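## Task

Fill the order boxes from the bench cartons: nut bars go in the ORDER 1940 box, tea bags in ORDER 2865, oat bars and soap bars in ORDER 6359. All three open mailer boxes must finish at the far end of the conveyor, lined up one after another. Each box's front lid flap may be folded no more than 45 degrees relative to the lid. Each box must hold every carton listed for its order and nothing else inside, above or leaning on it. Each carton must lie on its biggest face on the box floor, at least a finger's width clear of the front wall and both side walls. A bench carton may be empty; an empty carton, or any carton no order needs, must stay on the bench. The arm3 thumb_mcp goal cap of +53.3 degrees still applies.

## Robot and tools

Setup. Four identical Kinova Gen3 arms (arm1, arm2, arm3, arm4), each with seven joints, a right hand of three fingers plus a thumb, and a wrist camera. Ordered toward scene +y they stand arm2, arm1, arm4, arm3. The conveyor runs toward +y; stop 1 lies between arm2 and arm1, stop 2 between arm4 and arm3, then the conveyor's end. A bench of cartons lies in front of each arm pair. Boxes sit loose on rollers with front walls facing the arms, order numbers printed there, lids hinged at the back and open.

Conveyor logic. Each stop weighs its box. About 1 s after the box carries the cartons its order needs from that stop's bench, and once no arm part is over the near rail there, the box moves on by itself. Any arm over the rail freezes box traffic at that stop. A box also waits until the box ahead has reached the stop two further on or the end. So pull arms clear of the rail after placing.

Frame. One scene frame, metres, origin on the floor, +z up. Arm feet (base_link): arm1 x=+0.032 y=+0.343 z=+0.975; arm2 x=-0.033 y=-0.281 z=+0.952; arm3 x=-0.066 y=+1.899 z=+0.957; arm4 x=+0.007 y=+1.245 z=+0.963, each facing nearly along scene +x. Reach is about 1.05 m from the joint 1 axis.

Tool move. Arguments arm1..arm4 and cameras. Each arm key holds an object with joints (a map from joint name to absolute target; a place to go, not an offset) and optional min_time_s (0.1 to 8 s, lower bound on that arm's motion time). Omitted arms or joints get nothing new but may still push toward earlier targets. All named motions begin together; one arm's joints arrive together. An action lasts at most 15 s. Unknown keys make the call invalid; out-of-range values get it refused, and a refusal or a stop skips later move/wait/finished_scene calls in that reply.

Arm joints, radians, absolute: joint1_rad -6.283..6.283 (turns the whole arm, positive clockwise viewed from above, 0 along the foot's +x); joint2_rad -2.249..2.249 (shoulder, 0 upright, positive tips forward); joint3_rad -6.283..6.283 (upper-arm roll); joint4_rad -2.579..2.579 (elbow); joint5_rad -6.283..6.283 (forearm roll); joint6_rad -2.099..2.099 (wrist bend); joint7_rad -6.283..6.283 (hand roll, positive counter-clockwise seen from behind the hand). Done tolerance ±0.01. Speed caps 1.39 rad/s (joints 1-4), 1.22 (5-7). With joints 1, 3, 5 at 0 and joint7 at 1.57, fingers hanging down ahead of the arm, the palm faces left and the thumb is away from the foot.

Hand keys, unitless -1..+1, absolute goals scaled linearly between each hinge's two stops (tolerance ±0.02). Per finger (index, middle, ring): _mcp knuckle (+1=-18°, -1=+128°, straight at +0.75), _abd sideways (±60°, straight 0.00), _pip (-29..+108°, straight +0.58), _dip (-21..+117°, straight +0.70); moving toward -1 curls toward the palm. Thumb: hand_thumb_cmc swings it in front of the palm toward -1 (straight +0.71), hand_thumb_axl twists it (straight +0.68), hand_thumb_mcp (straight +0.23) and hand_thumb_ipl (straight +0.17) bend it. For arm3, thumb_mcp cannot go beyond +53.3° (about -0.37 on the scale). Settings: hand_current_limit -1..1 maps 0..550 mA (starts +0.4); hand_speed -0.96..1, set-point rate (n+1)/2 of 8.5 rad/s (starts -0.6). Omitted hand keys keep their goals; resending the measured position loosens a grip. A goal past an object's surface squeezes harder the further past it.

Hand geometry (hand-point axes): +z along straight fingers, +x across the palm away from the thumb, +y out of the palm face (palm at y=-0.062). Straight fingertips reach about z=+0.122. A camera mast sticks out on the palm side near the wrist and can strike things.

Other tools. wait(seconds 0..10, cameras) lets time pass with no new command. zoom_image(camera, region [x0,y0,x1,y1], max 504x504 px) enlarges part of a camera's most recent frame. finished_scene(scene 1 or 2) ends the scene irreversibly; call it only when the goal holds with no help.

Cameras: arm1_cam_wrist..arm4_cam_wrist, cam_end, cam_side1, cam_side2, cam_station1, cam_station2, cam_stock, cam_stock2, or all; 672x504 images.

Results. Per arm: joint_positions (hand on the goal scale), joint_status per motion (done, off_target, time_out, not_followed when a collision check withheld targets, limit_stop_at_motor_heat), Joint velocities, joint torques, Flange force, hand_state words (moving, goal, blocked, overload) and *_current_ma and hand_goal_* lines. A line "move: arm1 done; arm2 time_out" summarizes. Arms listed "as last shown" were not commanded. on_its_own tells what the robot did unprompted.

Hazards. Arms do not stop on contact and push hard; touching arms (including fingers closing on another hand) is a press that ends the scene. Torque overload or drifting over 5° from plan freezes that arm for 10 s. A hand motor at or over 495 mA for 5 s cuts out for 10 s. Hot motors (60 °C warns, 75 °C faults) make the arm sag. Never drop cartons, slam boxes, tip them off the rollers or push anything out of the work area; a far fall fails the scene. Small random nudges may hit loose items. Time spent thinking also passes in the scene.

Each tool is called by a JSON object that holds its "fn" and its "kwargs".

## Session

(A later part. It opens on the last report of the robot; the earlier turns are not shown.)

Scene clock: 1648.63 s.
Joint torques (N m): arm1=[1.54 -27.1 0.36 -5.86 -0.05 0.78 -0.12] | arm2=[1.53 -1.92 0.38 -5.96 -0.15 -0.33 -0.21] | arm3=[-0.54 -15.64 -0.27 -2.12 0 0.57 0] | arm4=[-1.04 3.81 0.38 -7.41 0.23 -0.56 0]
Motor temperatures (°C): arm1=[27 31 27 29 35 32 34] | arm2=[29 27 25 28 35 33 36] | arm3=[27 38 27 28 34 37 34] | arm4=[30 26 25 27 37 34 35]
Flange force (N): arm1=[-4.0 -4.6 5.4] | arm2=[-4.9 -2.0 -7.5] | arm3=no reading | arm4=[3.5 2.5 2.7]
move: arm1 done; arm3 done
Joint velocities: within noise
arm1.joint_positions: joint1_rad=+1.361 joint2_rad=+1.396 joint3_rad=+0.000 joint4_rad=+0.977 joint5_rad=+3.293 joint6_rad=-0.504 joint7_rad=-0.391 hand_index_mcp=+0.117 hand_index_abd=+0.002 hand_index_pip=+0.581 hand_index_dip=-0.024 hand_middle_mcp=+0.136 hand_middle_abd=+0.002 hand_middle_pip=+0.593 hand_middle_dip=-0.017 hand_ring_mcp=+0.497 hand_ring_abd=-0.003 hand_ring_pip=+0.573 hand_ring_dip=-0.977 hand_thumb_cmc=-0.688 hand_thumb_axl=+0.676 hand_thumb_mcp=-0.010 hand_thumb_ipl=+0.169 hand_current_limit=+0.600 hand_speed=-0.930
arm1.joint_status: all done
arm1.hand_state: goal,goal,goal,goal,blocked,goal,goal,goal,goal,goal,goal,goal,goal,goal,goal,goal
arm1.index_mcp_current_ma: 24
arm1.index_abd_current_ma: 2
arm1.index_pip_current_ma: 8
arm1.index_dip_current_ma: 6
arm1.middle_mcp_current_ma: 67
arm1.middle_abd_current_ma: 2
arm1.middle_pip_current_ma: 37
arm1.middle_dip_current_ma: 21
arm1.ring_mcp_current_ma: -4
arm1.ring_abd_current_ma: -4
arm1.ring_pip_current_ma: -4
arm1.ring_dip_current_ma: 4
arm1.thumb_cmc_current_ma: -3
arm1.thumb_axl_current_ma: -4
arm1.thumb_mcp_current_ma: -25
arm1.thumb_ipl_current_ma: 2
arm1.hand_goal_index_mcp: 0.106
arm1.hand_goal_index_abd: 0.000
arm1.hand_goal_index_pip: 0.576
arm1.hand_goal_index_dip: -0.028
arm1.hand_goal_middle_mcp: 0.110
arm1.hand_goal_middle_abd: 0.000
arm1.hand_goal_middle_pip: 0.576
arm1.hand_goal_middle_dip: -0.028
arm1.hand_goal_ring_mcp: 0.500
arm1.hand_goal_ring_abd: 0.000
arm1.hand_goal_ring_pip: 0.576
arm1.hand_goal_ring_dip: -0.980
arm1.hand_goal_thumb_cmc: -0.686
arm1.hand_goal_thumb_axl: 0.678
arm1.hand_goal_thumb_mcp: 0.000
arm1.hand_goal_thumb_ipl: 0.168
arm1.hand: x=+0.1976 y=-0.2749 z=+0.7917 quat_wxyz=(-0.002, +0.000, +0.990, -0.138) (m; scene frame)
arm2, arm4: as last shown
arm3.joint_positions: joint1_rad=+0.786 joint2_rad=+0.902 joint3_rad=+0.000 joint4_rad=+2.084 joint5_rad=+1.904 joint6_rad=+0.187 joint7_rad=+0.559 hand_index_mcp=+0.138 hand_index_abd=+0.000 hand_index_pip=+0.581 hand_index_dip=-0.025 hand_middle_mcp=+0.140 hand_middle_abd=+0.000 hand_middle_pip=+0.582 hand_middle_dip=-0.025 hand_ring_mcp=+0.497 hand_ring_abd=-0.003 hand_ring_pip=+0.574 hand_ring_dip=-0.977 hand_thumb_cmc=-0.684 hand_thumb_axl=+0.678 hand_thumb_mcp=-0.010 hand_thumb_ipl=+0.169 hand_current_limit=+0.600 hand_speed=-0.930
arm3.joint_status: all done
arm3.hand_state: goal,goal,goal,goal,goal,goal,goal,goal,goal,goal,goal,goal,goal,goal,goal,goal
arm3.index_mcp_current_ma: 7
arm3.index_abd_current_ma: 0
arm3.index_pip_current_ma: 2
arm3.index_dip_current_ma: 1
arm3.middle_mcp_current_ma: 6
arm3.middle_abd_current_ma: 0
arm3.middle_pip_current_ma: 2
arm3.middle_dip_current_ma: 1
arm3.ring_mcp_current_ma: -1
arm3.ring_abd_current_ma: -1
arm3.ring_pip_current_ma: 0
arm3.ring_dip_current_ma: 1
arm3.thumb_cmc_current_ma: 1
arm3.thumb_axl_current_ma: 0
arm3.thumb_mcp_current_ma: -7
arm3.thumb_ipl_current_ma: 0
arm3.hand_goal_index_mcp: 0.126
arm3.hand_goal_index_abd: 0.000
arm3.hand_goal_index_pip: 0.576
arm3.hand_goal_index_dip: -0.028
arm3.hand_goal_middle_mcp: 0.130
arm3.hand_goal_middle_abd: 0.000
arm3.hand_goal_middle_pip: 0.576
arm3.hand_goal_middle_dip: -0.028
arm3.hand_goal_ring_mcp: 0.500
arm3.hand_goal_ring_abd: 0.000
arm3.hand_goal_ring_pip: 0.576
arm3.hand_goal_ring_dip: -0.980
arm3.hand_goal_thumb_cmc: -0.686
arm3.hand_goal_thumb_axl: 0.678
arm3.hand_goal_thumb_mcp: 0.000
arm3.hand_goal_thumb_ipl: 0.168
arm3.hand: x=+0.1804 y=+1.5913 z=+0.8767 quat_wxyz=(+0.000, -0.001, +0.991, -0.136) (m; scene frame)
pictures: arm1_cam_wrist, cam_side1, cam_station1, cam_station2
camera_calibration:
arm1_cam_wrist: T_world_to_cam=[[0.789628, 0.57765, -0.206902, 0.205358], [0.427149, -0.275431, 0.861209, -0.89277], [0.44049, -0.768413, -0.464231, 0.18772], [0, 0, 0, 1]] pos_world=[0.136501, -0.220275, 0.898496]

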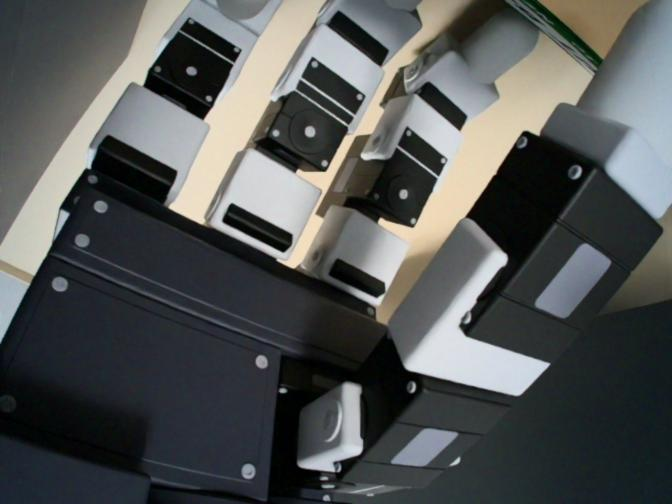

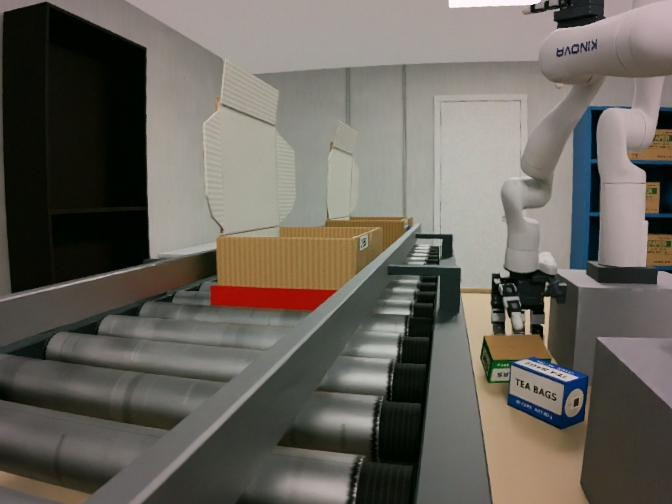

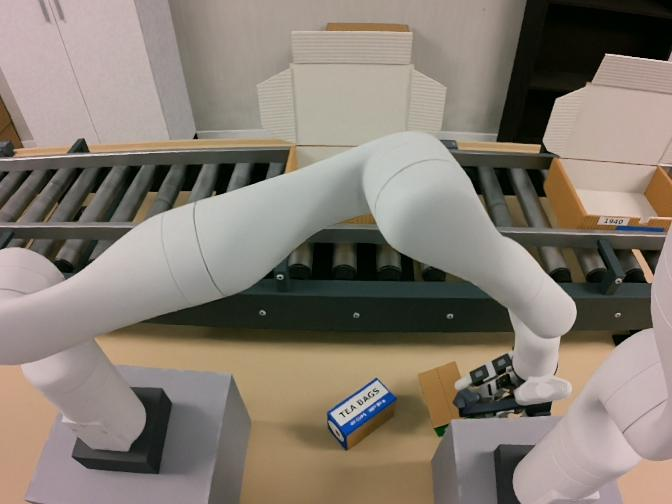

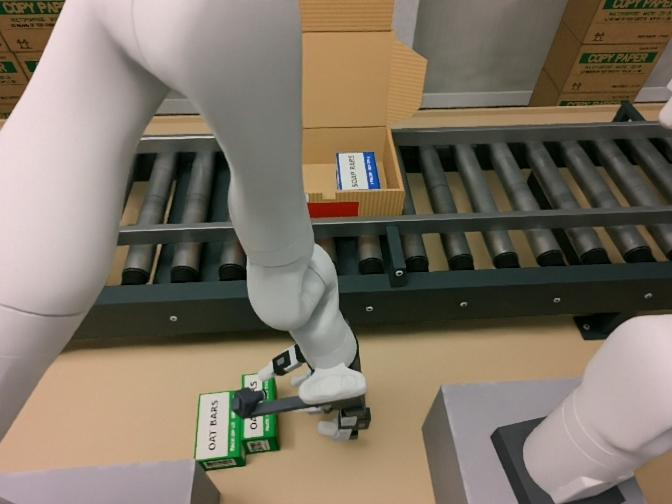

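{"fn": "move", "kwargs": {"arm1": {"joints":{"joint1_rad":1.37488,"joint2_rad":1.47519,"joint4_rad":0.75588,"joint5_rad":3.25729,"joint6_rad":-0.64301,"joint7_rad":-0.33716},"min_time_s":4}, "cameras": ["cam_side1","cam_station2","cam_stock2","cam_stock","cam_side2","cam_station1"]}}

{"fn": "zoom_image", "kwargs": {"camera": "cam_side1", "region": [440, 260, 620, 440]}}

{"fn": "zoom_image", "kwargs": {"camera": "cam_stock2", "region": [220, 190, 400, 310]}}

{"fn": "zoom_image", "kwargs": {"camera": "cam_station2", "region": [180, 350, 310, 480]}}

{"fn": "zoom_image", "kwargs": {"camera": "cam_stock", "region": [290, 200, 470, 320]}}

Scene clock: 1772.33 s.
Joint torques (N m): arm1=[1.51 -27.61 0.28 -6.47 -0.07 0.79 -0.1] | arm2=[1.54 -1.91 0.29 -5.99 -0.2 -0.27 -0.15] | arm3=[-0.55 -15.57 -0.21 -2.14 -0.05 0.59 0.07] | arm4=[-1.08 3.78 0.38 -7.4 0.21 -0.53 0.02]
Motor temperatures (°C): arm1=[27 30 27 30 34 32 34] | arm2=[29 27 25 28 35 33 36] | arm3=[27 39 26 28 34 37 34] | arm4=[30 26 25 27 37 34 35]
Flange force (N): arm1=[-4.2 -7.1 5.7] | arm2=[-4.8 -2.2 -7.2] | arm3=no reading | arm4=[3.4 2.6 2.7]
move: arm1 done
Joint velocities: within noise
arm1.joint_positions: joint1_rad=+1.375 joint2_rad=+1.475 joint3_rad=+0.000 joint4_rad=+0.756 joint5_rad=+3.257 joint6_rad=-0.643 joint7_rad=-0.337 hand_index_mcp=+0.117 hand_index_abd=+0.002 hand_index_pip=+0.581 hand_index_dip=-0.024 hand_middle_mcp=+0.122 hand_middle_abd=+0.002 hand_middle_pip=+0.582 hand_middle_dip=-0.025 hand_ring_mcp=+0.497 hand_ring_abd=-0.003 hand_ring_pip=+0.573 hand_ring_dip=-0.977 hand_thumb_cmc=-0.688 hand_thumb_axl=+0.676 hand_thumb_mcp=-0.010 hand_thumb_ipl=+0.169 hand_current_limit=+0.600 hand_speed=-0.930
arm1.joint_status: all done
arm1.hand_state: goal,goal,goal,goal,goal,goal,goal,goal,goal,goal,goal,goal,goal,goal,goal,goal
arm1.index_mcp_current_ma: 24
arm1.index_abd_current_ma: 2
arm1.index_pip_current_ma: 8
arm1.index_dip_current_ma: 6
arm1.middle_mcp_current_ma: 26
arm1.middle_abd_current_ma: 2
arm1.middle_pip_current_ma: 10
arm1.middle_dip_current_ma: 5
arm1.ring_mcp_current_ma: -4
arm1.ring_abd_current_ma: -4
arm1.ring_pip_current_ma: -4
arm1.ring_dip_current_ma: 4
arm1.thumb_cmc_current_ma: -3
arm1.thumb_axl_current_ma: -4
arm1.thumb_mcp_current_ma: -25
arm1.thumb_ipl_current_ma: 2
arm1.hand_goal_index_mcp: 0.106
arm1.hand_goal_index_abd: 0.000
arm1.hand_goal_index_pip: 0.576
arm1.hand_goal_index_dip: -0.028
arm1.hand_goal_middle_mcp: 0.110
arm1.hand_goal_middle_abd: 0.000
arm1.hand_goal_middle_pip: 0.576
arm1.hand_goal_middle_dip: -0.028
arm1.hand_goal_ring_mcp: 0.500
arm1.hand_goal_ring_abd: 0.000
arm1.hand_goal_ring_pip: 0.576
arm1.hand_goal_ring_dip: -0.980
arm1.hand_goal_thumb_cmc: -0.686
arm1.hand_goal_thumb_axl: 0.678
arm1.hand_goal_thumb_mcp: 0.000
arm1.hand_goal_thumb_ipl: 0.168
arm1.hand: x=+0.1976 y=-0.3099 z=+0.7917 quat_wxyz=(-0.002, +0.000, +0.990, -0.138) (m; scene frame)
arm2, arm4: as last shown
arm3.joint_positions: joint1_rad=+0.786 joint2_rad=+0.902 joint3_rad=+0.000 joint4_rad=+2.084 joint5_rad=+1.904 joint6_rad=+0.187 joint7_rad=+0.559 hand_index_mcp=+0.138 hand_index_abd=+0.000 hand_index_pip=+0.581 hand_index_dip=-0.025 hand_middle_mcp=+0.140 hand_middle_abd=+0.000 hand_middle_pip=+0.582 hand_middle_dip=-0.025 hand_ring_mcp=+0.497 hand_ring_abd=-0.003 hand_ring_pip=+0.574 hand_ring_dip=-0.977 hand_thumb_cmc=-0.684 hand_thumb_axl=+0.678 hand_thumb_mcp=-0.010 hand_thumb_ipl=+0.169 hand_current_limit=+0.600 hand_speed=-0.930
arm3.joint_status: not commanded
arm3.hand_state: goal,goal,goal,goal,goal,goal,goal,goal,goal,goal,goal,goal,goal,goal,goal,goal
arm3.index_mcp_current_ma: 7
arm3.index_abd_current_ma: 0
arm3.index_pip_current_ma: 2
arm3.index_dip_current_ma: 1
arm3.middle_mcp_current_ma: 6
arm3.middle_abd_current_ma: 0
arm3.middle_pip_current_ma: 2
arm3.middle_dip_current_ma: 1
arm3.ring_mcp_current_ma: -1
arm3.ring_abd_current_ma: -1
arm3.ring_pip_current_ma: 0
arm3.ring_dip_current_ma: 1
arm3.thumb_cmc_current_ma: 1
arm3.thumb_axl_current_ma: 0
arm3.thumb_mcp_current_ma: -7
arm3.thumb_ipl_current_ma: 0
arm3.hand_goal_index_mcp: 0.126
arm3.hand_goal_index_abd: 0.000
arm3.hand_goal_index_pip: 0.576
arm3.hand_goal_index_dip: -0.028
arm3.hand_goal_middle_mcp: 0.130
arm3.hand_goal_middle_abd: 0.000
arm3.hand_goal_middle_pip: 0.576
arm3.hand_goal_middle_dip: -0.028
arm3.hand_goal_ring_mcp: 0.500
arm3.hand_goal_ring_abd: 0.000
arm3.hand_goal_ring_pip: 0.576
arm3.hand_goal_ring_dip: -0.980
arm3.hand_goal_thumb_cmc: -0.686
arm3.hand_goal_thumb_axl: 0.678
arm3.hand_goal_thumb_mcp: 0.000
arm3.hand_goal_thumb_ipl: 0.168
arm3.hand: x=+0.1804 y=+1.5913 z=+0.8767 quat_wxyz=(+0.000, -0.001, +0.991, -0.136) (m; scene frame)
pictures: cam_side1, cam_side2, cam_station1, cam_station2, cam_stock, cam_stock2

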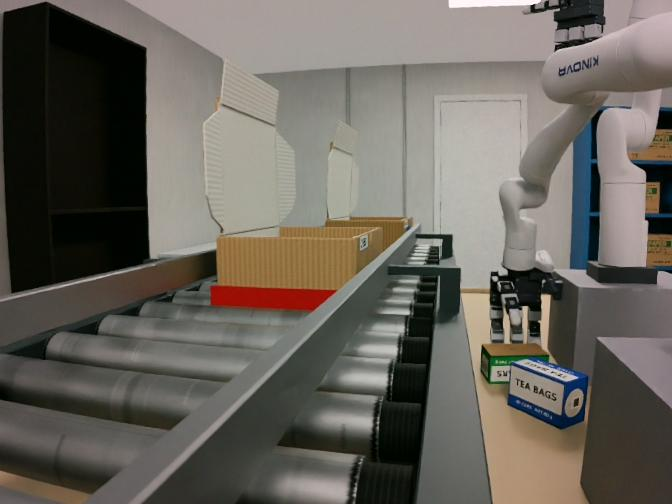

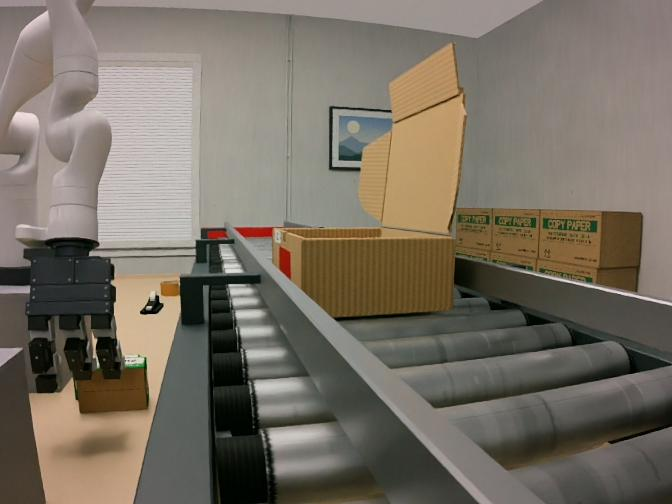

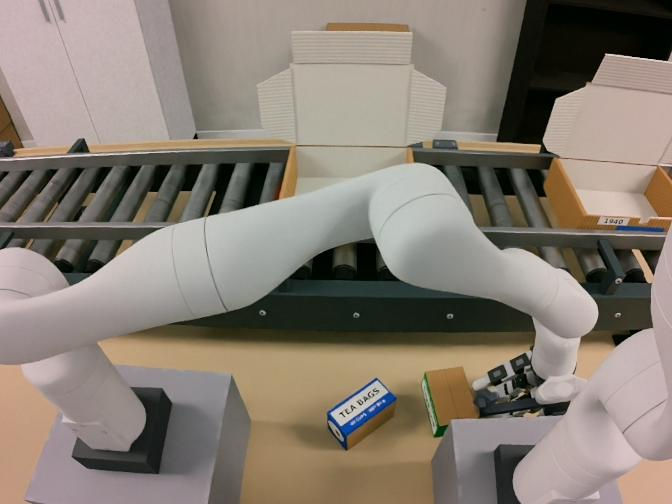

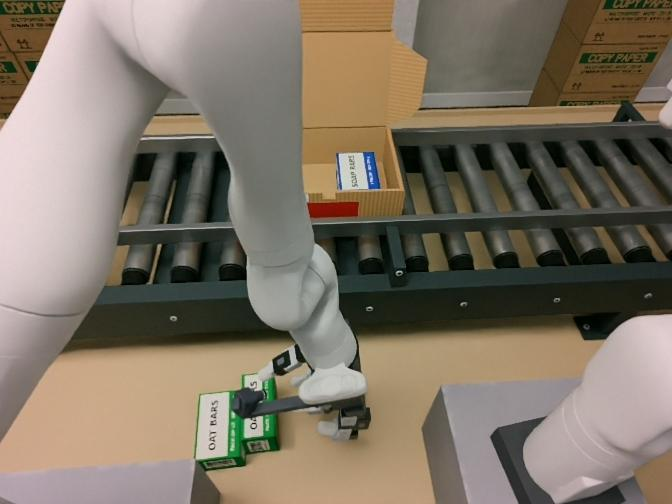

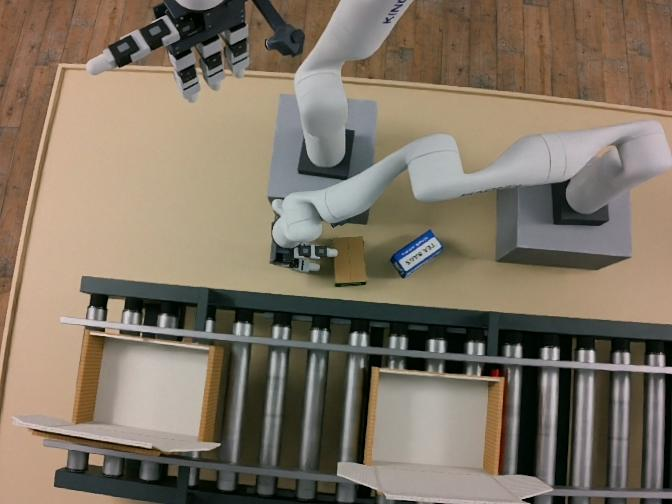

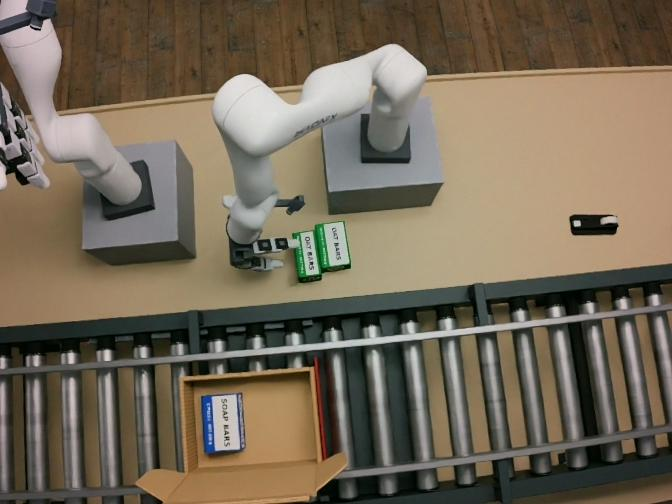

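Scaled by 2.800.

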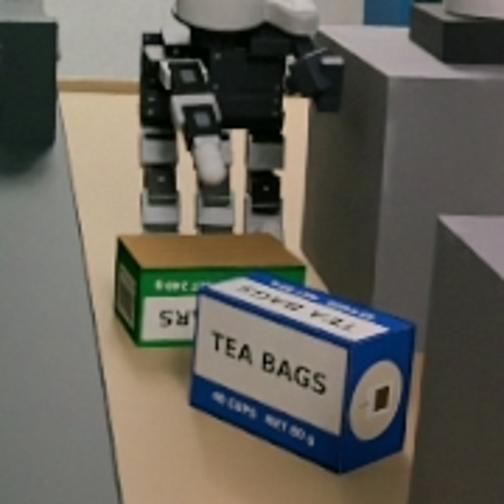

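Scaled by 2.800.

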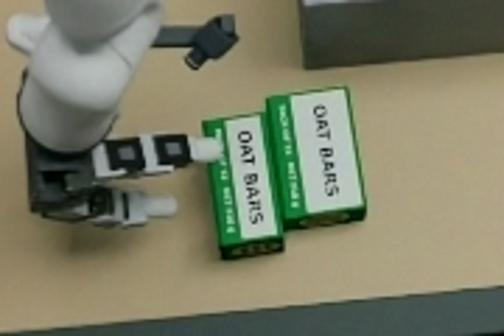

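Scaled by 3.877.

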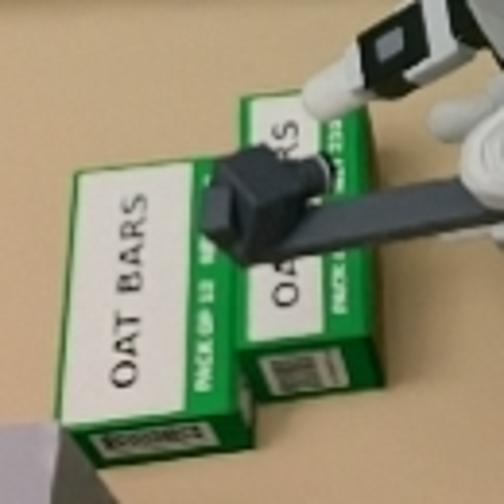

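Scaled by 2.800.

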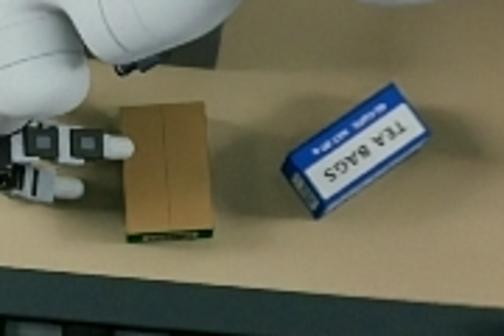

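{"fn": "move", "kwargs": {"arm1": {"joints":{"joint1_rad":1.37488,"joint2_rad":1.32299,"joint4_rad":0.84905,"joint5_rad":3.24903,"joint6_rad":-0.70162,"joint7_rad":-0.32655},"min_time_s":2.5}, "arm3": {"joints":{"joint1_rad":0.422,"joint2_rad":0.297,"joint4_rad":2.356,"joint5_rad":1.841,"joint6_rad":0.835,"joint7_rad":0.55,"hand_index_mcp":0.45,"hand_middle_mcp":0.45,"hand_thumb_mcp":0.112,"hand_speed":-0.8},"min_time_s":4}}}

{"fn": "move", "kwargs": {"arm1": {"joints":{"joint1_rad":1.25119,"joint2_rad":1.0623,"joint4_rad":1.89197,"joint5_rad":2.71259,"joint6_rad":0.87476,"joint7_rad":0.08954,"hand_index_mcp":0.5,"hand_middle_mcp":0.5,"hand_thumb_mcp":0.112,"hand_speed":-0.8},"min_time_s":4}, "arm3": {"joints":{"joint1_rad":-0.11341,"joint2_rad":1.3541,"joint4_rad":2.53216,"joint5_rad":1.95233,"joint6_rad":1.20288,"joint7_rad":-0.81297},"min_time_s":5}, "cameras": ["cam_side1","cam_station2","cam_stock2","cam_stock","cam_side2"]}}

Scene clock: 2080.37 s.
Joint torques (N m): arm1=[1.49 -27.36 0.25 -6.79 -0.03 0.81 -0.08] | arm2=[1.61 -1.96 0.3 -6.12 -0.22 -0.38 -0.18] | arm3=[-0.45 -9.84 -0.16 -5.69 0.89 2.12 0.01] | arm4=[-1.1 3.78 0.38 -7.4 0.26 -0.54 0.02]
Motor temperatures (°C): arm1=[27 31 26 30 34 32 34] | arm2=[29 27 25 28 35 33 36] | arm3=[27 39 26 28 34 37 34] | arm4=[30 26 25 27 37 34 35]
Flange force (N): arm1=[-4.1 -6.6 4.2] | arm2=[-4.6 -2.2 -7.1] | arm3=[3.7 -3.2 -1.8] | arm4=[3.4 2.6 2.7]
move: arm1 done; arm3 done
Joint velocities: within noise
arm1.joint_positions: joint1_rad=+1.375 joint2_rad=+1.323 joint3_rad=+0.000 joint4_rad=+0.849 joint5_rad=+3.249 joint6_rad=-0.702 joint7_rad=-0.327 hand_index_mcp=+0.117 hand_index_abd=+0.002 hand_index_pip=+0.581 hand_index_dip=-0.024 hand_middle_mcp=+0.122 hand_middle_abd=+0.002 hand_middle_pip=+0.582 hand_middle_dip=-0.025 hand_ring_mcp=+0.497 hand_ring_abd=-0.003 hand_ring_pip=+0.573 hand_ring_dip=-0.977 hand_thumb_cmc=-0.688 hand_thumb_axl=+0.676 hand_thumb_mcp=-0.010 hand_thumb_ipl=+0.169 hand_current_limit=+0.600 hand_speed=-0.930
arm1.joint_status: all done
arm1.hand_state: goal,goal,goal,goal,goal,goal,goal,goal,goal,goal,goal,goal,goal,goal,goal,goal
arm1.index_mcp_current_ma: 24
arm1.index_abd_current_ma: 2
arm1.index_pip_current_ma: 8
arm1.index_dip_current_ma: 6
arm1.middle_mcp_current_ma: 26
arm1.middle_abd_current_ma: 2
arm1.middle_pip_current_ma: 10
arm1.middle_dip_current_ma: 5
arm1.ring_mcp_current_ma: -4
arm1.ring_abd_current_ma: -4
arm1.ring_pip_current_ma: -4
arm1.ring_dip_current_ma: 4
arm1.thumb_cmc_current_ma: -3
arm1.thumb_axl_current_ma: -4
arm1.thumb_mcp_current_ma: -25
arm1.thumb_ipl_current_ma: 2
arm1.hand_goal_index_mcp: 0.106
arm1.hand_goal_index_abd: 0.000
arm1.hand_goal_index_pip: 0.576
arm1.hand_goal_index_dip: -0.028
arm1.hand_goal_middle_mcp: 0.110
arm1.hand_goal_middle_abd: 0.000
arm1.hand_goal_middle_pip: 0.576
arm1.hand_goal_middle_dip: -0.028
arm1.hand_goal_ring_mcp: 0.500
arm1.hand_goal_ring_abd: 0.000
arm1.hand_goal_ring_pip: 0.576
arm1.hand_goal_ring_dip: -0.980
arm1.hand_goal_thumb_cmc: -0.686
arm1.hand_goal_thumb_axl: 0.678
arm1.hand_goal_thumb_mcp: 0.000
arm1.hand_goal_thumb_ipl: 0.168
arm1.hand: x=+0.1980 y=-0.3101 z=+0.8697 quat_wxyz=(-0.002, +0.000, +0.990, -0.138) (m; scene frame)
arm2, arm4: as last shown
arm3.joint_positions: joint1_rad=+0.422 joint2_rad=+0.297 joint3_rad=+0.000 joint4_rad=+2.356 joint5_rad=+1.841 joint6_rad=+0.835 joint7_rad=+0.550 hand_index_mcp=+0.445 hand_index_abd=+0.000 hand_index_pip=+0.577 hand_index_dip=-0.025 hand_middle_mcp=+0.446 hand_middle_abd=+0.000 hand_middle_pip=+0.577 hand_middle_dip=-0.025 hand_ring_mcp=+0.495 hand_ring_abd=-0.003 hand_ring_pip=+0.574 hand_ring_dip=-0.977 hand_thumb_cmc=-0.684 hand_thumb_axl=+0.678 hand_thumb_mcp=+0.106 hand_thumb_ipl=+0.169 hand_current_limit=+0.600 hand_speed=-0.800
arm3.joint_status: all done
arm3.hand_state: goal,goal,goal,goal,goal,goal,goal,goal,goal,goal,goal,goal,goal,goal,goal,goal
arm3.index_mcp_current_ma: -1
arm3.index_abd_current_ma: 0
arm3.index_pip_current_ma: 0
arm3.index_dip_current_ma: 1
arm3.middle_mcp_current_ma: -1
arm3.middle_abd_current_ma: 0
arm3.middle_pip_current_ma: 0
arm3.middle_dip_current_ma: 1
arm3.ring_mcp_current_ma: -2
arm3.ring_abd_current_ma: -1
arm3.ring_pip_current_ma: 0
arm3.ring_dip_current_ma: 1
arm3.thumb_cmc_current_ma: 1
arm3.thumb_axl_current_ma: 0
arm3.thumb_mcp_current_ma: -3
arm3.thumb_ipl_current_ma: 0
arm3.hand_goal_index_mcp: 0.450
arm3.hand_goal_index_abd: 0.000
arm3.hand_goal_index_pip: 0.576
arm3.hand_goal_index_dip: -0.028
arm3.hand_goal_middle_mcp: 0.450
arm3.hand_goal_middle_abd: 0.000
arm3.hand_goal_middle_pip: 0.576
arm3.hand_goal_middle_dip: -0.028
arm3.hand_goal_ring_mcp: 0.500
arm3.hand_goal_ring_abd: 0.000
arm3.hand_goal_ring_pip: 0.576
arm3.hand_goal_ring_dip: -0.980
arm3.hand_goal_thumb_cmc: -0.686
arm3.hand_goal_thumb_axl: 0.678
arm3.hand_goal_thumb_mcp: 0.112
arm3.hand_goal_thumb_ipl: 0.168
arm3.hand: x=+0.2002 y=+1.5281 z=+1.1398 quat_wxyz=(+0.022, -0.038, +0.867, -0.497) (m; scene frame)
pictures: none

Scene clock: 2085.73 s.
Joint torques (N m): arm1=[1.48 -21.74 0.85 -3.15 -0.08 2.75 -0.06] | arm2=[1.53 -1.9 0.25 -5.97 -0.2 -0.3 -0.19] | arm3=[-0.56 -12.08 1.78 5.25 -1.74 1.68 0.07] | arm4=[-1.09 3.8 0.4 -7.37 0.23 -0.53 0.02]
Motor temperatures (°C): arm1=[27 31 26 30 34 32 34] | arm2=[29 27 25 28 35 33 36] | arm3=[27 39 26 28 34 37 34] | arm4=[30 26 25 27 37 34 35]
Flange force (N): arm1=[-3.5 0.4 3.6] | arm2=[-4.7 -2.4 -7.4] | arm3=[-2.5 -6.7 0.9] | arm4=[3.4 2.7 2.6]
move: arm1 done; arm3 done
Joint velocities: within noise
arm1.joint_positions: joint1_rad=+1.251 joint2_rad=+1.062 joint3_rad=+0.000 joint4_rad=+1.892 joint5_rad=+2.713 joint6_rad=+0.875 joint7_rad=+0.090 hand_index_mcp=+0.495 hand_index_abd=+0.002 hand_index_pip=+0.577 hand_index_dip=-0.025 hand_middle_mcp=+0.495 hand_middle_abd=+0.002 hand_middle_pip=+0.577 hand_middle_dip=-0.025 hand_ring_mcp=+0.496 hand_ring_abd=-0.003 hand_ring_pip=+0.573 hand_ring_dip=-0.977 hand_thumb_cmc=-0.688 hand_thumb_axl=+0.676 hand_thumb_mcp=+0.107 hand_thumb_ipl=+0.169 hand_current_limit=+0.600 hand_speed=-0.800
arm1.joint_status: all done
arm1.hand_state: goal,goal,goal,goal,goal,goal,goal,goal,goal,goal,goal,goal,goal,goal,goal,goal
arm1.index_mcp_current_ma: -8
arm1.index_abd_current_ma: 2
arm1.index_pip_current_ma: 1
arm1.index_dip_current_ma: 5
arm1.middle_mcp_current_ma: -8
arm1.middle_abd_current_ma: 2
arm1.middle_pip_current_ma: 1
arm1.middle_dip_current_ma: 4
arm1.ring_mcp_current_ma: -6
arm1.ring_abd_current_ma: -4
arm1.ring_pip_current_ma: -4
arm1.ring_dip_current_ma: 4
arm1.thumb_cmc_current_ma: -2
arm1.thumb_axl_current_ma: -4
arm1.thumb_mcp_current_ma: -12
arm1.thumb_ipl_current_ma: 2
arm1.hand_goal_index_mcp: 0.500
arm1.hand_goal_index_abd: 0.000
arm1.hand_goal_index_pip: 0.576
arm1.hand_goal_index_dip: -0.028
arm1.hand_goal_middle_mcp: 0.500
arm1.hand_goal_middle_abd: 0.000
arm1.hand_goal_middle_pip: 0.576
arm1.hand_goal_middle_dip: -0.028
arm1.hand_goal_ring_mcp: 0.500
arm1.hand_goal_ring_abd: 0.000
arm1.hand_goal_ring_pip: 0.576
arm1.hand_goal_ring_dip: -0.980
arm1.hand_goal_thumb_cmc: -0.686
arm1.hand_goal_thumb_axl: 0.678
arm1.hand_goal_thumb_mcp: 0.112
arm1.hand_goal_thumb_ipl: 0.168
arm1.hand: x=+0.1887 y=-0.2807 z=+0.9293 quat_wxyz=(-0.002, -0.001, +0.866, -0.499) (m; scene frame)
arm2, arm4: as last shown
arm3.joint_positions: joint1_rad=-0.113 joint2_rad=+1.354 joint3_rad=+0.000 joint4_rad=+2.532 joint5_rad=+1.952 joint6_rad=+1.203 joint7_rad=-0.813 hand_index_mcp=+0.445 hand_index_abd=+0.000 hand_index_pip=+0.577 hand_index_dip=-0.025 hand_middle_mcp=+0.446 hand_middle_abd=+0.000 hand_middle_pip=+0.577 hand_middle_dip=-0.025 hand_ring_mcp=+0.495 hand_ring_abd=-0.003 hand_ring_pip=+0.574 hand_ring_dip=-0.977 hand_thumb_cmc=-0.684 hand_thumb_axl=+0.678 hand_thumb_mcp=+0.107 hand_thumb_ipl=+0.169 hand_current_limit=+0.600 hand_speed=-0.800
arm3.joint_status: all done
arm3.hand_state: goal,goal,goal,goal,goal,goal,goal,goal,goal,goal,goal,goal,goal,goal,goal,goal
arm3.index_mcp_current_ma: -2
arm3.index_abd_current_ma: 0
arm3.index_pip_current_ma: 0
arm3.index_dip_current_ma: 1
arm3.middle_mcp_current_ma: -1
arm3.middle_abd_current_ma: 0
arm3.middle_pip_current_ma: 0
arm3.middle_dip_current_ma: 1
arm3.ring_mcp_current_ma: -2
arm3.ring_abd_current_ma: -1
arm3.ring_pip_current_ma: 0
arm3.ring_dip_current_ma: 1
arm3.thumb_cmc_current_ma: 1
arm3.thumb_axl_current_ma: 0
arm3.thumb_mcp_current_ma: -3
arm3.thumb_ipl_current_ma: 0
arm3.hand_goal_index_mcp: 0.450
arm3.hand_goal_index_abd: 0.000
arm3.hand_goal_index_pip: 0.576
arm3.hand_goal_index_dip: -0.028
arm3.hand_goal_middle_mcp: 0.450
arm3.hand_goal_middle_abd: 0.000
arm3.hand_goal_middle_pip: 0.576
arm3.hand_goal_middle_dip: -0.028
arm3.hand_goal_ring_mcp: 0.500
arm3.hand_goal_ring_abd: 0.000
arm3.hand_goal_ring_pip: 0.576
arm3.hand_goal_ring_dip: -0.980
arm3.hand_goal_thumb_cmc: -0.686
arm3.hand_goal_thumb_axl: 0.678
arm3.hand_goal_thumb_mcp: 0.112
arm3.hand_goal_thumb_ipl: 0.168
arm3.hand: x=+0.1632 y=+1.6623 z=+0.8749 quat_wxyz=(+0.009, -0.016, +0.868, -0.497) (m; scene frame)
pictures: cam_side1, cam_side2, cam_station2, cam_stock, cam_stock2

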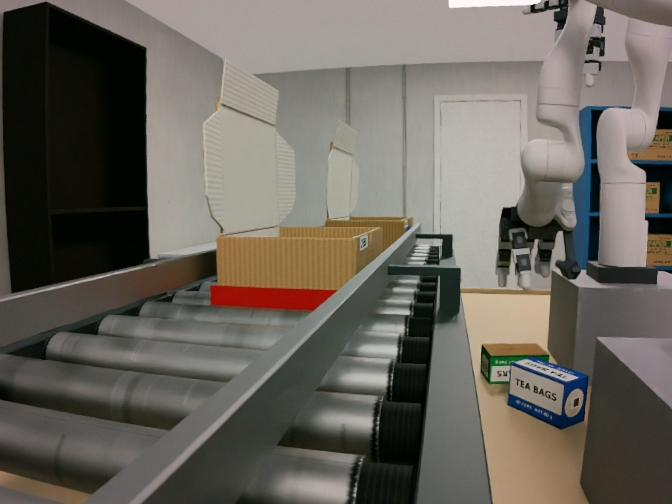

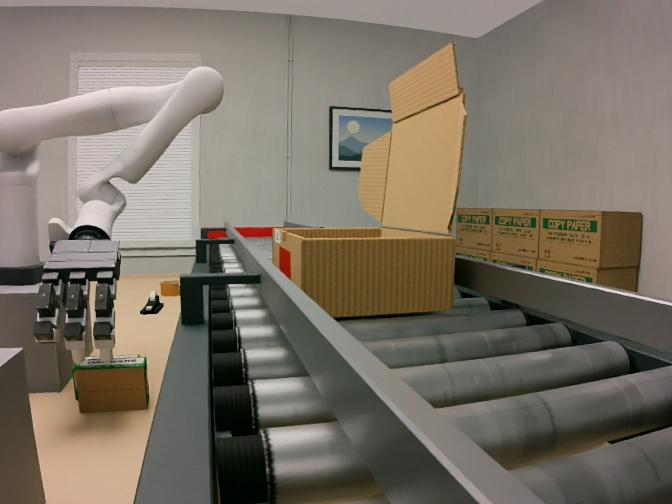

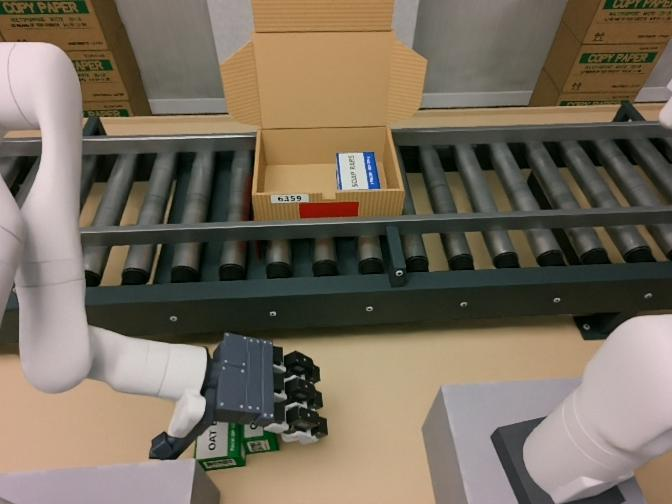

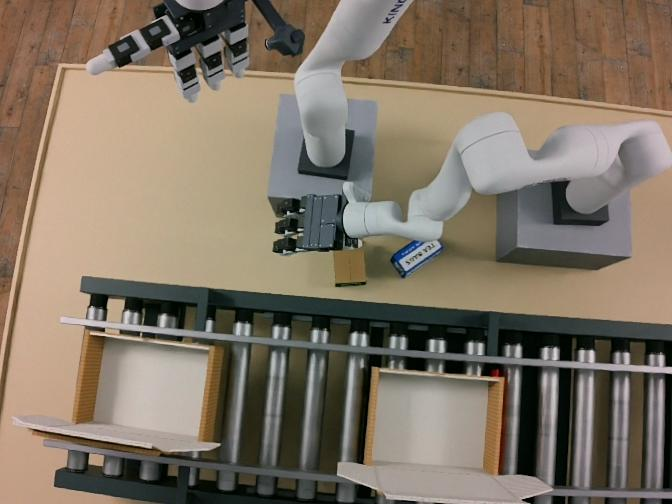

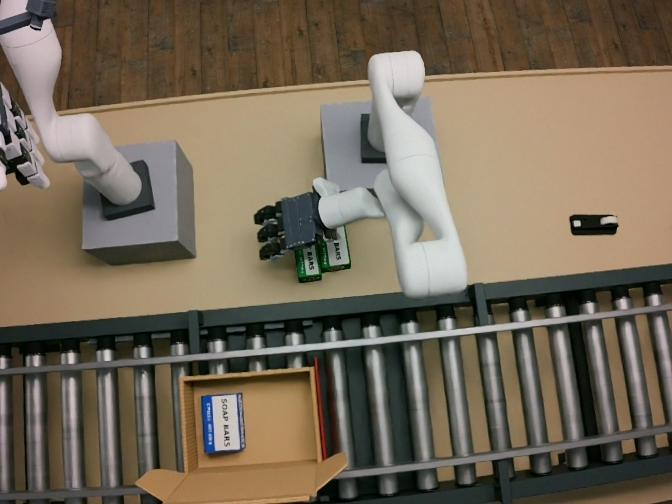

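{"fn": "move", "kwargs": {"arm1": {"joints":{"joint1_rad":0.76227,"joint2_rad":1.09193,"joint4_rad":2.37651,"joint5_rad":1.99561,"joint6_rad":1.15943,"joint7_rad":-0.34453},"min_time_s":4}, "arm3": {"joints":{"joint1_rad":-0.11341,"joint2_rad":1.53687,"joint4_rad":2.39173,"joint5_rad":1.96716,"joint6_rad":1.21876,"joint7_rad":-0.85469},"min_time_s":3}, "cameras": ["cam_side1","cam_station2","cam_stock2","cam_stock","cam_side2","arm3_cam_wrist"]}}

{"fn": "zoom_image", "kwargs": {"camera": "cam_side2", "region": [10, 230, 190, 430]}}

{"fn": "zoom_image", "kwargs": {"camera": "cam_stock", "region": [290, 160, 470, 320]}}

Scene clock: 2109.03 s.
Joint torques (N m): arm1=[1.49 -16.08 2.08 2.74 -1.03 2.59 -0.07] | arm2=[1.55 -1.76 0.39 -6.09 -0.22 -0.31 -0.16] | arm3=[-0.6 -12.19 1.84 5.46 -1.87 1.58 0.09] | arm4=[-1.07 3.81 0.37 -7.41 0.24 -0.54 0.03]
Motor temperatures (°C): arm1=[27 31 26 30 34 32 34] | arm2=[29 27 25 28 35 33 36] | arm3=[27 39 26 28 34 37 34] | arm4=[30 26 25 27 37 34 35]
Flange force (N): arm1=[-2.5 3.3 0.3] | arm2=[-4.4 -1.8 -6.8] | arm3=[-2.0 -6.4 1.1] | arm4=[3.5 2.6 2.7]
move: arm1 done; arm3 done
Joint velocities: within noise
arm1.joint_positions: joint1_rad=+0.762 joint2_rad=+1.092 joint3_rad=+0.000 joint4_rad=+2.377 joint5_rad=+1.996 joint6_rad=+1.159 joint7_rad=-0.345 hand_index_mcp=+0.495 hand_index_abd=+0.001 hand_index_pip=+0.577 hand_index_dip=-0.025 hand_middle_mcp=+0.487 hand_middle_abd=+0.004 hand_middle_pip=+0.573 hand_middle_dip=-0.027 hand_ring_mcp=+0.485 hand_ring_abd=+0.003 hand_ring_pip=+0.570 hand_ring_dip=-0.977 hand_thumb_cmc=-0.687 hand_thumb_axl=+0.676 hand_thumb_mcp=+0.107 hand_thumb_ipl=+0.169 hand_current_limit=+0.600 hand_speed=-0.800
arm1.joint_status: all done
arm1.hand_state: goal,goal,goal,goal,goal,goal,goal,goal,goal,goal,goal,goal,goal,goal,goal,goal
arm1.index_mcp_current_ma: -9
arm1.index_abd_current_ma: 1
arm1.index_pip_current_ma: 1
arm1.index_dip_current_ma: 5
arm1.middle_mcp_current_ma: -28
arm1.middle_abd_current_ma: 4
arm1.middle_pip_current_ma: -4
arm1.middle_dip_current_ma: 0
arm1.ring_mcp_current_ma: -33
arm1.ring_abd_current_ma: 4
arm1.ring_pip_current_ma: -9
arm1.ring_dip_current_ma: 4
arm1.thumb_cmc_current_ma: 0
arm1.thumb_axl_current_ma: -3
arm1.thumb_mcp_current_ma: -10
arm1.thumb_ipl_current_ma: 2
arm1.hand_goal_index_mcp: 0.500
arm1.hand_goal_index_abd: 0.000
arm1.hand_goal_index_pip: 0.576
arm1.hand_goal_index_dip: -0.028
arm1.hand_goal_middle_mcp: 0.500
arm1.hand_goal_middle_abd: 0.000
arm1.hand_goal_middle_pip: 0.576
arm1.hand_goal_middle_dip: -0.028
arm1.hand_goal_ring_mcp: 0.500
arm1.hand_goal_ring_abd: 0.000
arm1.hand_goal_ring_pip: 0.576
arm1.hand_goal_ring_dip: -0.980
arm1.hand_goal_thumb_cmc: -0.686
arm1.hand_goal_thumb_axl: 0.678
arm1.hand_goal_thumb_mcp: 0.112
arm1.hand_goal_thumb_ipl: 0.168
arm1.hand: x=+0.1518 y=-0.0599 z=+0.9300 quat_wxyz=(-0.110, +0.186, +0.846, -0.488) (m; scene frame)
arm2, arm4: as last shown
arm3.joint_positions: joint1_rad=-0.113 joint2_rad=+1.537 joint3_rad=+0.000 joint4_rad=+2.392 joint5_rad=+1.967 joint6_rad=+1.219 joint7_rad=-0.855 hand_index_mcp=+0.445 hand_index_abd=+0.000 hand_index_pip=+0.577 hand_index_dip=-0.025 hand_middle_mcp=+0.446 hand_middle_abd=+0.000 hand_middle_pip=+0.577 hand_middle_dip=-0.025 hand_ring_mcp=+0.495 hand_ring_abd=-0.003 hand_ring_pip=+0.574 hand_ring_dip=-0.977 hand_thumb_cmc=-0.684 hand_thumb_axl=+0.678 hand_thumb_mcp=+0.107 hand_thumb_ipl=+0.169 hand_current_limit=+0.600 hand_speed=-0.800
arm3.joint_status: all done
arm3.hand_state: goal,goal,goal,goal,goal,goal,goal,goal,goal,goal,goal,goal,goal,goal,goal,goal
arm3.index_mcp_current_ma: -2
arm3.index_abd_current_ma: 0
arm3.index_pip_current_ma: 0
arm3.index_dip_current_ma: 1
arm3.middle_mcp_current_ma: -1
arm3.middle_abd_current_ma: 0
arm3.middle_pip_current_ma: 0
arm3.middle_dip_current_ma: 1
arm3.ring_mcp_current_ma: -2
arm3.ring_abd_current_ma: -1
arm3.ring_pip_current_ma: 0
arm3.ring_dip_current_ma: 1
arm3.thumb_cmc_current_ma: 1
arm3.thumb_axl_current_ma: 0
arm3.thumb_mcp_current_ma: -3
arm3.thumb_ipl_current_ma: 0
arm3.hand_goal_index_mcp: 0.450
arm3.hand_goal_index_abd: 0.000
arm3.hand_goal_index_pip: 0.576
arm3.hand_goal_index_dip: -0.028
arm3.hand_goal_middle_mcp: 0.450
arm3.hand_goal_middle_abd: 0.000
arm3.hand_goal_middle_pip: 0.576
arm3.hand_goal_middle_dip: -0.028
arm3.hand_goal_ring_mcp: 0.500
arm3.hand_goal_ring_abd: 0.000
arm3.hand_goal_ring_pip: 0.576
arm3.hand_goal_ring_dip: -0.980
arm3.hand_goal_thumb_cmc: -0.686
arm3.hand_goal_thumb_axl: 0.678
arm3.hand_goal_thumb_mcp: 0.112
arm3.hand_goal_thumb_ipl: 0.168
arm3.hand: x=+0.1631 y=+1.6628 z=+0.8078 quat_wxyz=(+0.009, -0.016, +0.868, -0.497) (m; scene frame)
pictures: arm3_cam_wrist, cam_side1, cam_side2, cam_station2, cam_stock, cam_stock2
camera_calibration:
arm3_cam_wrist: T_world_to_cam=[[0.75737, 0.328773, -0.56418, -0.174828], [0.413327, 0.427508, 0.803988, -1.47828], [0.505521, -0.842107, 0.187891, 1.28242], [0, 0, 0, 1]] pos_world=[0.0951329, 1.76939, 0.84893]

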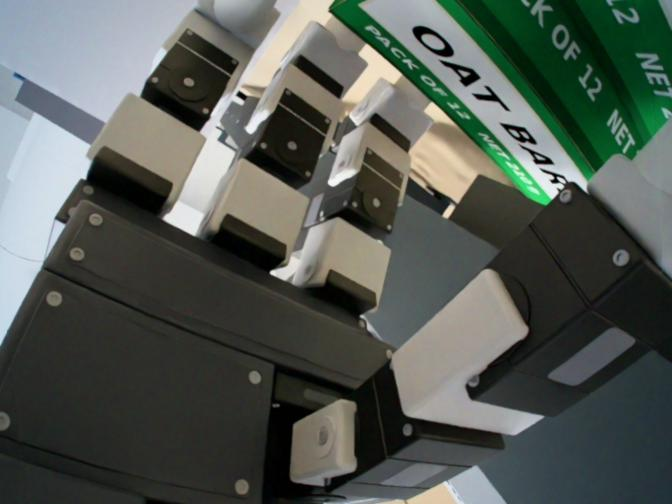

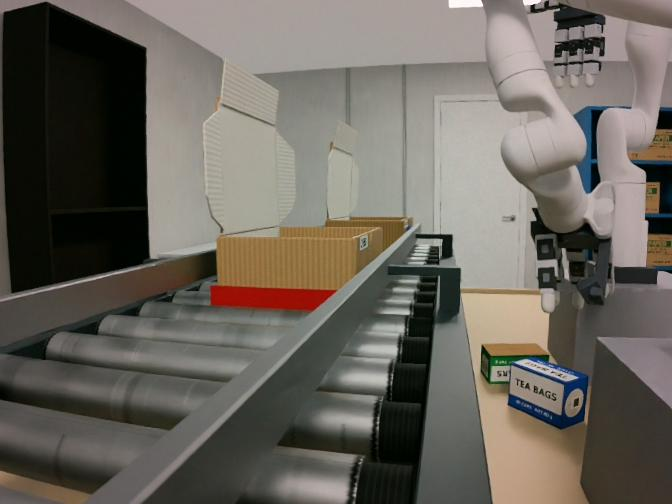

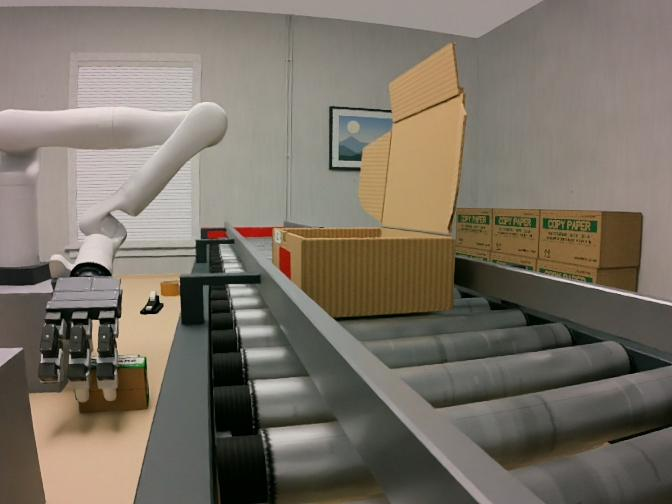

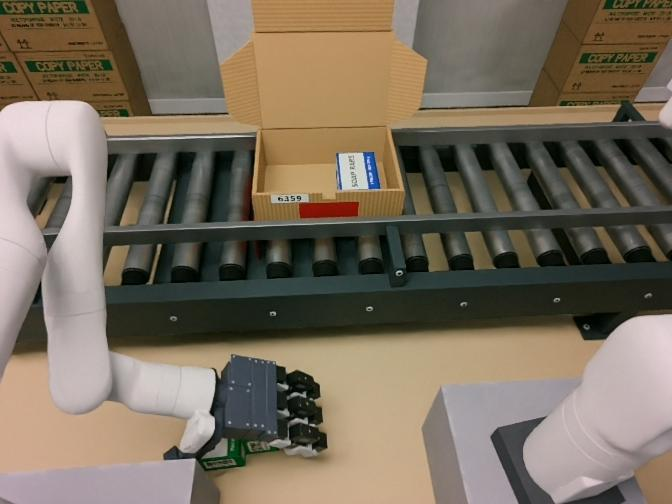

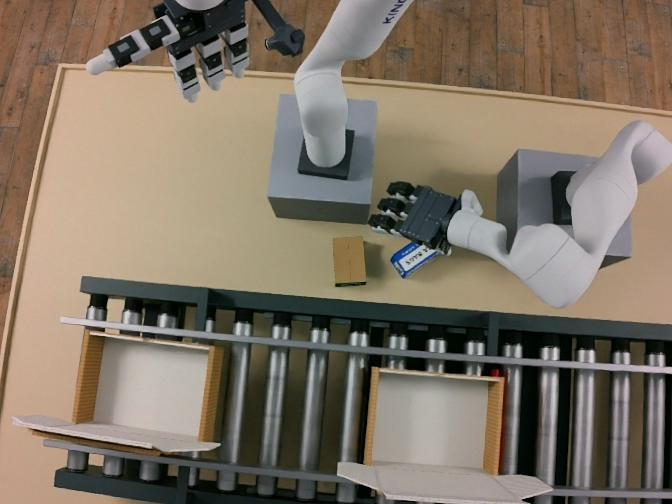

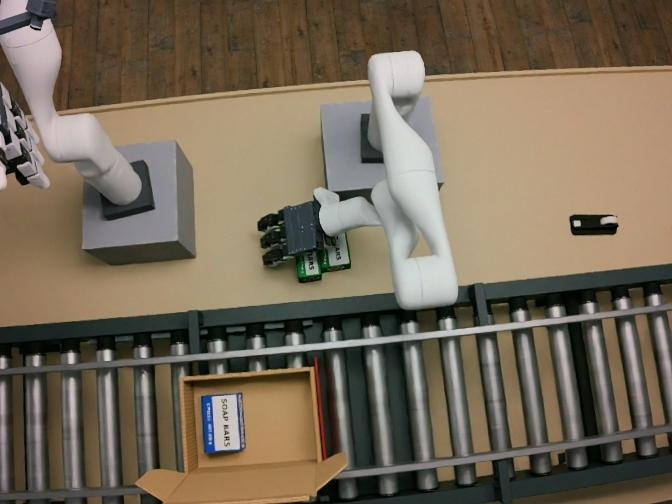

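Scaled by 2.520.

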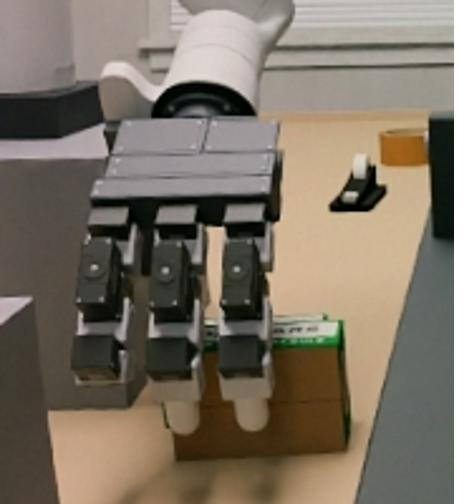

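Scaled by 2.800.

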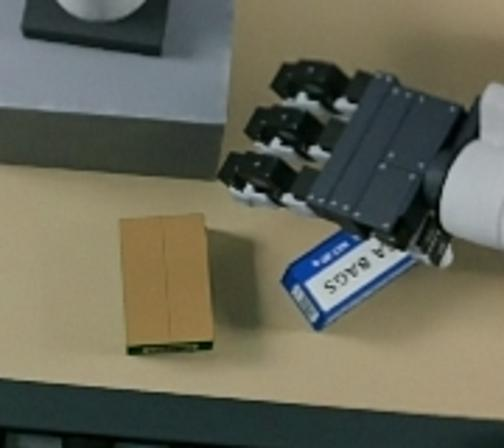

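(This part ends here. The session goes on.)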